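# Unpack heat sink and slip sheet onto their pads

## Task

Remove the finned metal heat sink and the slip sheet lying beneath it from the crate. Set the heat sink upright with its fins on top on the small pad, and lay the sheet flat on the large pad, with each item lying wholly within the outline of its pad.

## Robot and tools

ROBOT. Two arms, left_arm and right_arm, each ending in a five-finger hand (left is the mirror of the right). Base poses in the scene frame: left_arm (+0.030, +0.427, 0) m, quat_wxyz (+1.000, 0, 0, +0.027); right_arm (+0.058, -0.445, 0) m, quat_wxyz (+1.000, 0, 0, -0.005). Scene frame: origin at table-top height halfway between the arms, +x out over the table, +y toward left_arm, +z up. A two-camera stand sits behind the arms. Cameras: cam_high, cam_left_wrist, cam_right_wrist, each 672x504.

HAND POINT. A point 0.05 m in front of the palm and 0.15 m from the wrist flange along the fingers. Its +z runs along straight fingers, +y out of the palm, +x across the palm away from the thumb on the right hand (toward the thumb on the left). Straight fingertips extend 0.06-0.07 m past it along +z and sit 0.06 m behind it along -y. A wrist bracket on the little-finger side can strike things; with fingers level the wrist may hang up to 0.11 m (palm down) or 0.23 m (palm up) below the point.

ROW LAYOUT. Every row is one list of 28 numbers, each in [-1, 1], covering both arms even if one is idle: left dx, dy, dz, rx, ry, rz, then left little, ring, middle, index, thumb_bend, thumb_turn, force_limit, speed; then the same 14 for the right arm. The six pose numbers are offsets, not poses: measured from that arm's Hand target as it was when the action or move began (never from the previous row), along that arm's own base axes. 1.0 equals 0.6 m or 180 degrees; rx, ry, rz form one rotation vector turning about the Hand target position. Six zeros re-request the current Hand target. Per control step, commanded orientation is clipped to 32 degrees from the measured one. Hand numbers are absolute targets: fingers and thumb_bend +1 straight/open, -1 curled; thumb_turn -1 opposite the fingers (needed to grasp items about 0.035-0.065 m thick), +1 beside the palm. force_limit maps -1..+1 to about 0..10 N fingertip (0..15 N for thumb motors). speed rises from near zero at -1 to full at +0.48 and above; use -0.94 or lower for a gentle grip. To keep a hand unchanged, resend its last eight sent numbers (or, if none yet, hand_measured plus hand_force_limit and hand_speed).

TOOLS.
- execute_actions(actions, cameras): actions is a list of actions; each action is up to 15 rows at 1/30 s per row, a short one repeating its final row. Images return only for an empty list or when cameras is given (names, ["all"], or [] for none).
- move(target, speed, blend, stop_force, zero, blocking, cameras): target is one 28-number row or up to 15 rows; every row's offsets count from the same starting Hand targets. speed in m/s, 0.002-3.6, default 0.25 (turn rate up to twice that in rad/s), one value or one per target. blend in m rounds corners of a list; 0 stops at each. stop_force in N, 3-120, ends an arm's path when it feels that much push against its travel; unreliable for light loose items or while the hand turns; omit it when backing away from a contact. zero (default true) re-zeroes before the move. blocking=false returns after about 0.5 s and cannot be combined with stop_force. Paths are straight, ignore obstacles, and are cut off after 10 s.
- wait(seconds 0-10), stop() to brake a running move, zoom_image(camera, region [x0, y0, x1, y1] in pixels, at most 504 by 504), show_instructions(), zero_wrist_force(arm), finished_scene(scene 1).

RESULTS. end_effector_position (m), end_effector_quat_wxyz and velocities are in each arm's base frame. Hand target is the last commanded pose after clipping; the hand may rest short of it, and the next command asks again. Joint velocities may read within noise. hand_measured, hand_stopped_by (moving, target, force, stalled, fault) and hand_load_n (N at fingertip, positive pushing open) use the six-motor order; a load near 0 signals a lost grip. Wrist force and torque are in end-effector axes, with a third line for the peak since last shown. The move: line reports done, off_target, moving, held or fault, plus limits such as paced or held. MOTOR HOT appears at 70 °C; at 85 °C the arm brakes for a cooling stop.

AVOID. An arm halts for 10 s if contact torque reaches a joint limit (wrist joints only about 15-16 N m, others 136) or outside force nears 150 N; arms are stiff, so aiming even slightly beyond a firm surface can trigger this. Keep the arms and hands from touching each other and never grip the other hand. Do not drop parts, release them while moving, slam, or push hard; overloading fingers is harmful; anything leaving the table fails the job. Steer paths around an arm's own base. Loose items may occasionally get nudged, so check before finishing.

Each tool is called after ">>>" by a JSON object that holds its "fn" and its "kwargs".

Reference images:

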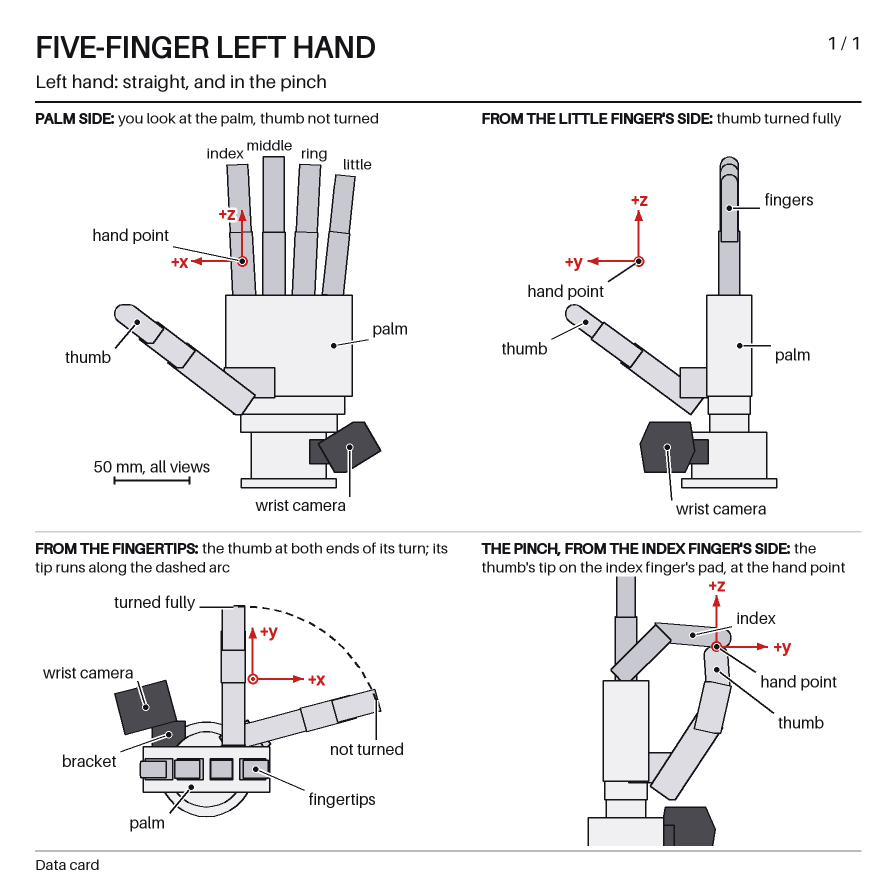

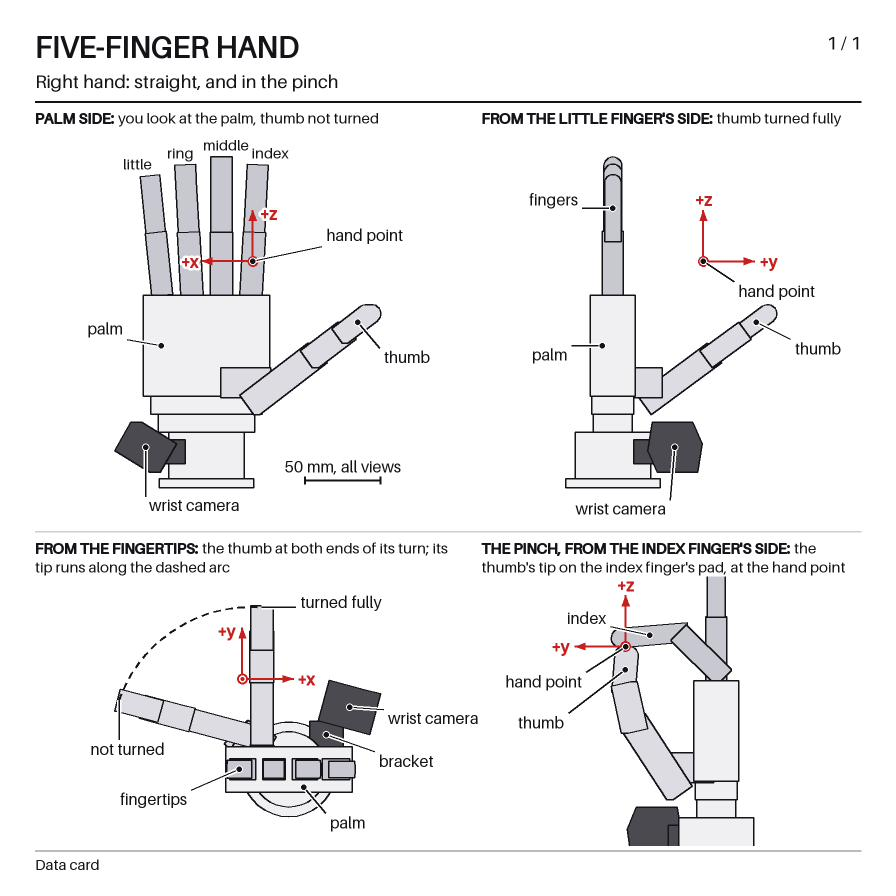

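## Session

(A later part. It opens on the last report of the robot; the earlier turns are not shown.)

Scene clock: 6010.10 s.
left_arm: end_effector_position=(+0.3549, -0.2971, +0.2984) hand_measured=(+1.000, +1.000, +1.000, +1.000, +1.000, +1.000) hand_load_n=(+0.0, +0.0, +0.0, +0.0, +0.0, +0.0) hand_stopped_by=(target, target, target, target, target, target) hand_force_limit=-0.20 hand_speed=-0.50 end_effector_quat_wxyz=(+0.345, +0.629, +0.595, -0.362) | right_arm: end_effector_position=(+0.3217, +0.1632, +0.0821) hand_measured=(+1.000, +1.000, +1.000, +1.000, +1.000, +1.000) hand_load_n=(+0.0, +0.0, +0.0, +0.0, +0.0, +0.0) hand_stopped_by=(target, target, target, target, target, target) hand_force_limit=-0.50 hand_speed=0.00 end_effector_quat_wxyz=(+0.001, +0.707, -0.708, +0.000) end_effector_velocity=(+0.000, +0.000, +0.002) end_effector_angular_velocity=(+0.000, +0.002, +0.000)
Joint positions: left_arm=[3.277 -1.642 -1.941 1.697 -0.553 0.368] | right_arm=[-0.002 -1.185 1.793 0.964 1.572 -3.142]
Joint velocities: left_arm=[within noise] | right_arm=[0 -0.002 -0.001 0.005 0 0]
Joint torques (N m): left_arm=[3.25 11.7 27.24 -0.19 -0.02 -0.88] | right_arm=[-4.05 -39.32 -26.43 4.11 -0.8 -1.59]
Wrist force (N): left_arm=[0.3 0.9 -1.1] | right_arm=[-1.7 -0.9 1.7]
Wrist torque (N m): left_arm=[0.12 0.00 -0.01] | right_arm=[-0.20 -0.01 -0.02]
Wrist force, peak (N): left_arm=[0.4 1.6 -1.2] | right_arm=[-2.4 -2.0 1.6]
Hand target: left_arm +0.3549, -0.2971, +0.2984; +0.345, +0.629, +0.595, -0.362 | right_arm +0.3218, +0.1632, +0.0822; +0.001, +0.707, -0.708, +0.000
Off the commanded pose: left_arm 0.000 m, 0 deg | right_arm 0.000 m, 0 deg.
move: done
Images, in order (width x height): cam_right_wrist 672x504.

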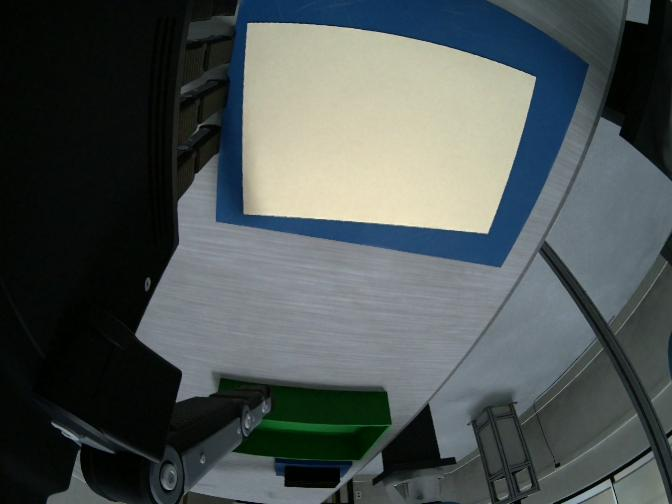

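>>> {"fn": "move", "kwargs": {"target": [[0,0,0,0,0,0,1,1,1,1,1,1,-0.2,-0.5,-0.0367,-0.0072,0,0,0,0,1,1,1,1,1,1,-0.5,0]], "speed": 0.02, "stop_force": 8, "cameras": ["cam_right_wrist"]}}

>>> {"fn": "move", "kwargs": {"target": [[0,0,0,0,0,0,1,1,1,1,1,1,-0.2,-0.5,0.01,0,0,0,0,0,1,1,1,1,1,1,-0.5,0],[0,0,0,0,0,0,1,1,1,1,1,1,-0.2,-0.5,0.05,0,0.08,0,0,0,1,1,1,1,1,1,-0.5,0],[0,0,0,0,0,0,1,1,1,1,1,1,-0.2,-0.5,0.283,0.0932,0.2803,-0.2,0,0,1,1,1,1,1,1,-0.5,0]], "speed": [0.05,0.1,0.18], "blend": [0.003,0.02,0], "cameras": ["cam_high","cam_right_wrist"]}}

>>> {"fn": "zoom_image", "kwargs": {"camera": "cam_high", "region": [140, 270, 280, 400]}}

>>> {"fn": "zoom_image", "kwargs": {"camera": "cam_right_wrist", "region": [330, 90, 550, 290]}}

Scene clock: 6021.97 s.
left_arm: end_effector_position=(+0.3549, -0.2971, +0.2984) hand_measured=(+1.000, +1.000, +1.000, +1.000, +1.000, +1.000) hand_load_n=(+0.0, +0.0, +0.0, +0.0, +0.0, +0.0) hand_stopped_by=(target, target, target, target, target, target) hand_force_limit=-0.20 hand_speed=-0.50 end_effector_quat_wxyz=(+0.345, +0.629, +0.595, -0.362) | right_arm: end_effector_position=(+0.2998, +0.1589, +0.0822) hand_measured=(+1.000, +1.000, +1.000, +1.000, +1.000, +1.000) hand_load_n=(+0.0, +0.0, +0.0, +0.0, -0.5, +0.0) hand_stopped_by=(target, target, target, target, target, target) hand_force_limit=-0.50 hand_speed=0.00 end_effector_quat_wxyz=(+0.001, +0.707, -0.708, +0.000)
Joint positions: left_arm=[3.277 -1.642 -1.941 1.697 -0.553 0.368] | right_arm=[-0.014 -1.232 1.862 0.942 1.572 -3.154]
Joint torques (N m): left_arm=[3.14 11.99 28.44 -0.13 -0.06 -0.93] | right_arm=[5.79 -20.8 -24.74 3.69 0.14 1.8]
Wrist force (N): left_arm=[0.3 0.9 -1.2] | right_arm=[-1.7 -1.0 1.5]
Wrist torque (N m): left_arm=[0.14 -0.01 -0.01] | right_arm=[-0.19 -0.01 -0.03]
Wrist force, peak (N): left_arm=[0.2 1.2 -1.5] | right_arm=[-1.8 -1.2 1.7]
Hand target: left_arm +0.3549, -0.2971, +0.2984; +0.345, +0.629, +0.595, -0.362 | right_arm +0.2998, +0.1589, +0.0822; +0.001, +0.707, -0.708, +0.000
Off the commanded pose: left_arm 0.000 m, 0 deg | right_arm 0.000 m, 0 deg.
move: done
Images, in order (width x height): cam_right_wrist 672x504.

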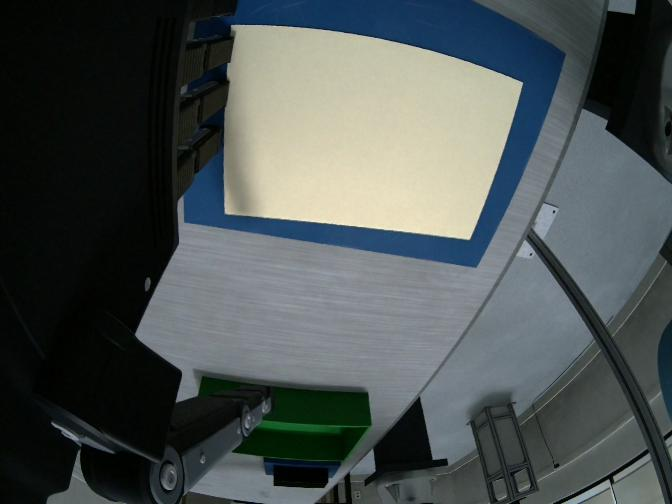

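Scene clock: 6024.87 s.
left_arm: end_effector_position=(+0.3549, -0.2971, +0.2984) hand_measured=(+1.000, +1.000, +1.000, +1.000, +1.000, +1.000) hand_load_n=(+0.0, +0.0, +0.0, +0.0, +0.0, +0.0) hand_stopped_by=(target, target, target, target, target, target) hand_force_limit=-0.20 hand_speed=-0.50 end_effector_quat_wxyz=(+0.345, +0.629, +0.595, -0.362) | right_arm: end_effector_position=(+0.4696, +0.2148, +0.2503) hand_measured=(+1.000, +1.000, +1.000, +1.000, +1.000, +1.000) hand_load_n=(+0.0, +0.0, +0.5, +0.0, +0.0, +0.0) hand_stopped_by=(target, target, target, target, target, target) hand_force_limit=-0.50 hand_speed=0.00 end_effector_quat_wxyz=(+0.219, +0.672, -0.673, +0.218)
Joint positions: left_arm=[3.277 -1.642 -1.941 1.697 -0.553 0.368] | right_arm=[0.352 -0.724 0.718 1.825 2.155 -2.712]
Joint torques (N m): left_arm=[2.59 11.21 28.14 -0.19 0.08 -0.93] | right_arm=[-1.65 -45.14 -28.24 3.63 1.87 -0.97]
Wrist force (N): left_arm=[0.2 1.0 -1.3] | right_arm=[-2.3 -1.5 1.3]
Wrist torque (N m): left_arm=[0.16 0.00 -0.03] | right_arm=[-0.23 -0.09 -0.20]
Wrist force, peak (N): left_arm=[0.3 1.4 -1.3] | right_arm=[-2.3 -1.9 1.9]
Hand target: left_arm +0.3549, -0.2971, +0.2984; +0.345, +0.629, +0.595, -0.362 | right_arm +0.4696, +0.2148, +0.2504; +0.219, +0.672, -0.673, +0.218
Off the commanded pose: left_arm 0.000 m, 0 deg | right_arm 0.000 m, 0 deg.
move: done
Images, in order (width x height): cam_high 672x504, cam_right_wrist 672x504.

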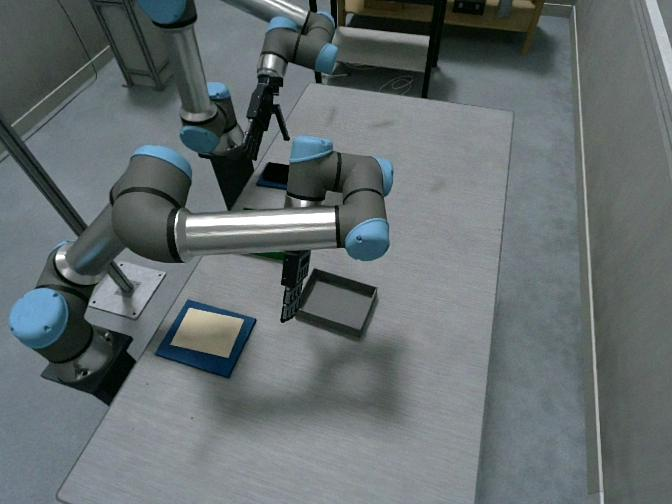

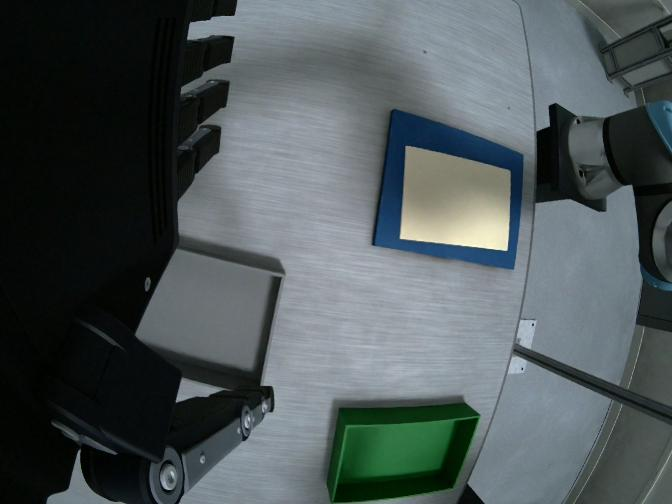

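Scaled by 3.600.

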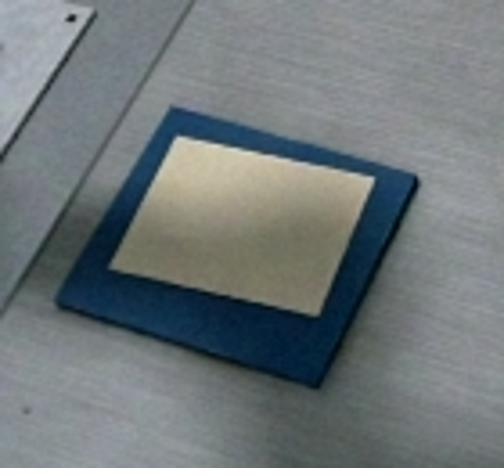

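Scaled by 2.291 from the camera's 672x504 image, which has a finer 960x720 frame.

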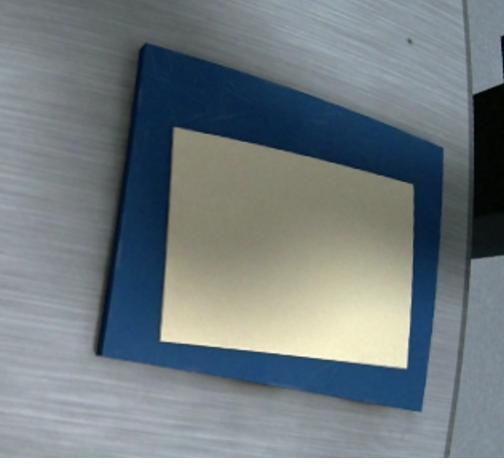

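>>> {"fn": "zoom_image", "kwargs": {"camera": "cam_high", "region": [230, 140, 330, 230]}}

Scaled by 5.040.

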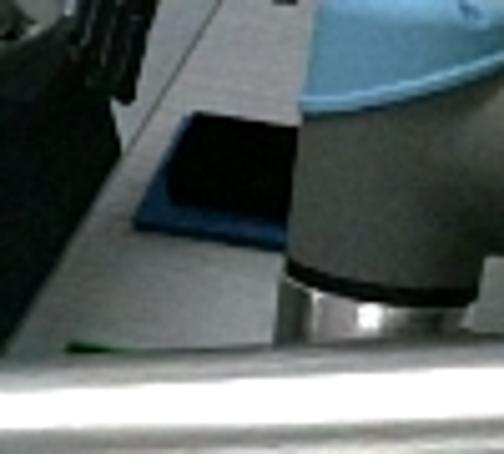

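>>> {"fn": "move", "kwargs": {"target": [[0,0,0,0,0,0,1,1,1,1,1,1,-0.2,-0.5,-0.1,-0.2,0.08,0,0,0,1,1,1,1,1,1,-0.5,0]], "speed": 0.2, "cameras": ["cam_high"]}}

>>> {"fn": "zoom_image", "kwargs": {"camera": "cam_high", "region": [230, 140, 330, 230]}}

Scene clock: 6037.03 s.
left_arm: end_effector_position=(+0.3549, -0.2971, +0.2984) hand_measured=(+1.000, +1.000, +1.000, +1.000, +1.000, +1.000) hand_load_n=(+0.0, +0.0, +0.0, +0.0, -0.5, +0.0) hand_stopped_by=(target, target, target, target, target, target) hand_force_limit=-0.20 hand_speed=-0.50 end_effector_quat_wxyz=(+0.345, +0.629, +0.595, -0.362) | right_arm: end_effector_position=(+0.4097, +0.0949, +0.2983) hand_measured=(+1.000, +1.000, +1.000, +1.000, +1.000, +1.000) hand_load_n=(+0.0, +0.0, +0.0, +0.0, +0.0, +0.0) hand_stopped_by=(target, target, target, target, target, target) hand_force_limit=-0.50 hand_speed=0.00 end_effector_quat_wxyz=(+0.219, +0.672, -0.673, +0.218)
Joint positions: left_arm=[3.277 -1.642 -1.941 1.697 -0.553 0.368] | right_arm=[0.172 -1.059 1.128 1.629 2.189 -2.927]
Joint torques (N m): left_arm=[1.71 11.23 27.83 -0.22 0.07 -0.89] | right_arm=[-4.59 -47.51 -16.7 3.66 -0.67 -0.44]
Wrist force (N): left_arm=[0.4 0.9 -1.4] | right_arm=[-2.8 -1.3 1.3]
Wrist torque (N m): left_arm=[0.13 -0.04 0.00] | right_arm=[-0.26 0.04 -0.08]
Wrist force, peak (N): left_arm=[0.5 1.4 -1.3] | right_arm=[-3.5 -2.5 1.1]
Hand target: left_arm +0.3549, -0.2971, +0.2984; +0.345, +0.629, +0.595, -0.362 | right_arm +0.4096, +0.0948, +0.2984; +0.219, +0.672, -0.673, +0.218
Off the commanded pose: left_arm 0.000 m, 0 deg | right_arm 0.000 m, 0 deg.
move: done
Images, in order (width x height): cam_high 672x504.

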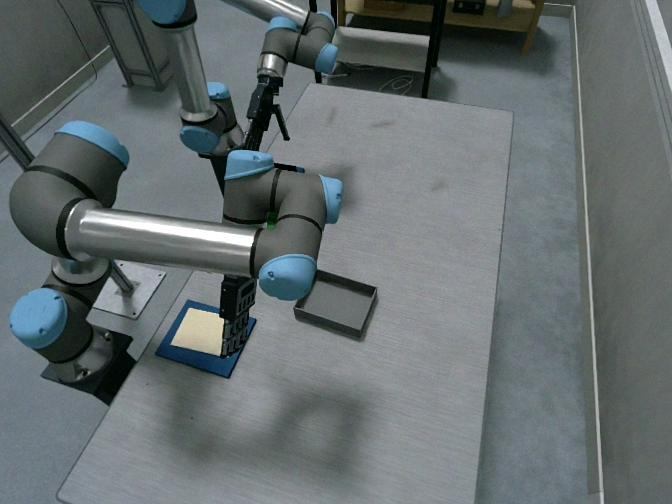

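Scaled by 5.040.

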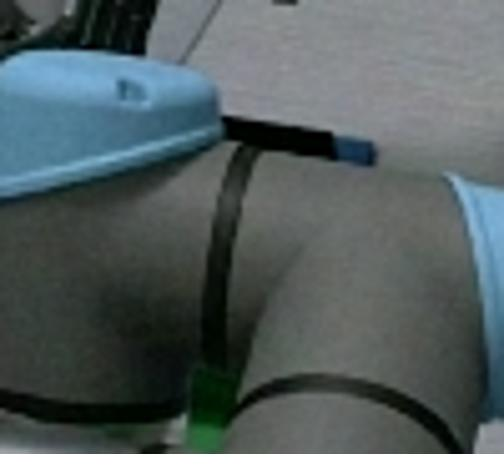

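>>> {"fn": "move", "kwargs": {"target": [[0,0,0,0,0,0,1,1,1,1,1,1,-0.2,-0.5,0,-0.22,0,0,0,0,1,1,1,1,1,1,-0.5,0]], "speed": 0.2, "cameras": ["cam_high"]}}

>>> {"fn": "zoom_image", "kwargs": {"camera": "cam_high", "region": [230, 140, 330, 230]}}

Scene clock: 6049.90 s.
left_arm: end_effector_position=(+0.3549, -0.2971, +0.2984) hand_measured=(+1.000, +1.000, +1.000, +1.000, +1.000, +1.000) hand_load_n=(-0.5, +0.0, +0.0, +0.0, +0.0, +0.0) hand_stopped_by=(target, target, target, target, target, target) hand_force_limit=-0.20 hand_speed=-0.50 end_effector_quat_wxyz=(+0.345, +0.629, +0.595, -0.362) | right_arm: end_effector_position=(+0.4096, -0.0371, +0.2984) hand_measured=(+1.000, +1.000, +1.000, +1.000, +1.000, +1.000) hand_load_n=(+0.0, +0.0, +0.0, +0.0, +0.0, +0.0) hand_stopped_by=(target, target, target, target, target, target) hand_force_limit=-0.50 hand_speed=0.00 end_effector_quat_wxyz=(+0.219, +0.672, -0.673, +0.218)
Joint positions: left_arm=[3.277 -1.642 -1.941 1.697 -0.553 0.368] | right_arm=[-0.104 -1.167 1.237 1.428 2.197 -3.267]
Joint torques (N m): left_arm=[1.84 11.98 27.74 -0.17 -0.05 -1.04] | right_arm=[-5.47 -27.74 -29.29 2.21 2.4 -1.96]
Wrist force (N): left_arm=[0.2 0.9 -1.2] | right_arm=[-2.5 -1.3 1.2]
Wrist torque (N m): left_arm=[0.13 0.01 -0.02] | right_arm=[-0.25 -0.01 -0.12]
Wrist force, peak (N): left_arm=[0.3 1.2 -1.4] | right_arm=[-4.5 -1.2 0.4]
Hand target: left_arm +0.3549, -0.2971, +0.2984; +0.345, +0.629, +0.595, -0.362 | right_arm +0.4096, -0.0372, +0.2984; +0.219, +0.672, -0.673, +0.218
Off the commanded pose: left_arm 0.000 m, 0 deg | right_arm 0.000 m, 0 deg.
move: done
Images, in order (width x height): cam_high 672x504.

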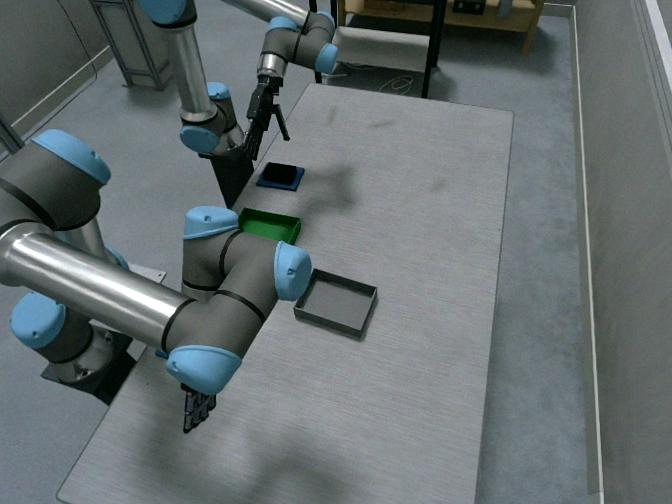

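Scaled by 5.040.

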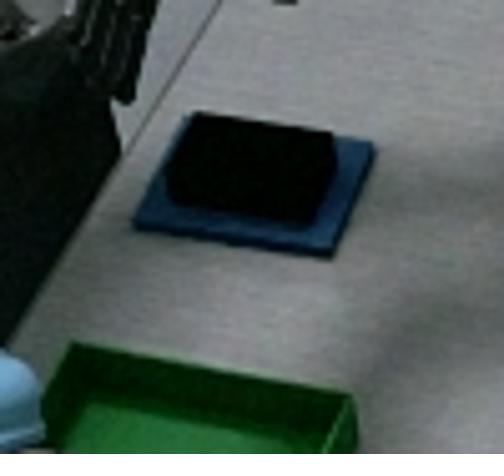

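>>> {"fn": "finished_scene", "kwargs": {}}

The scene is finished: the task was done.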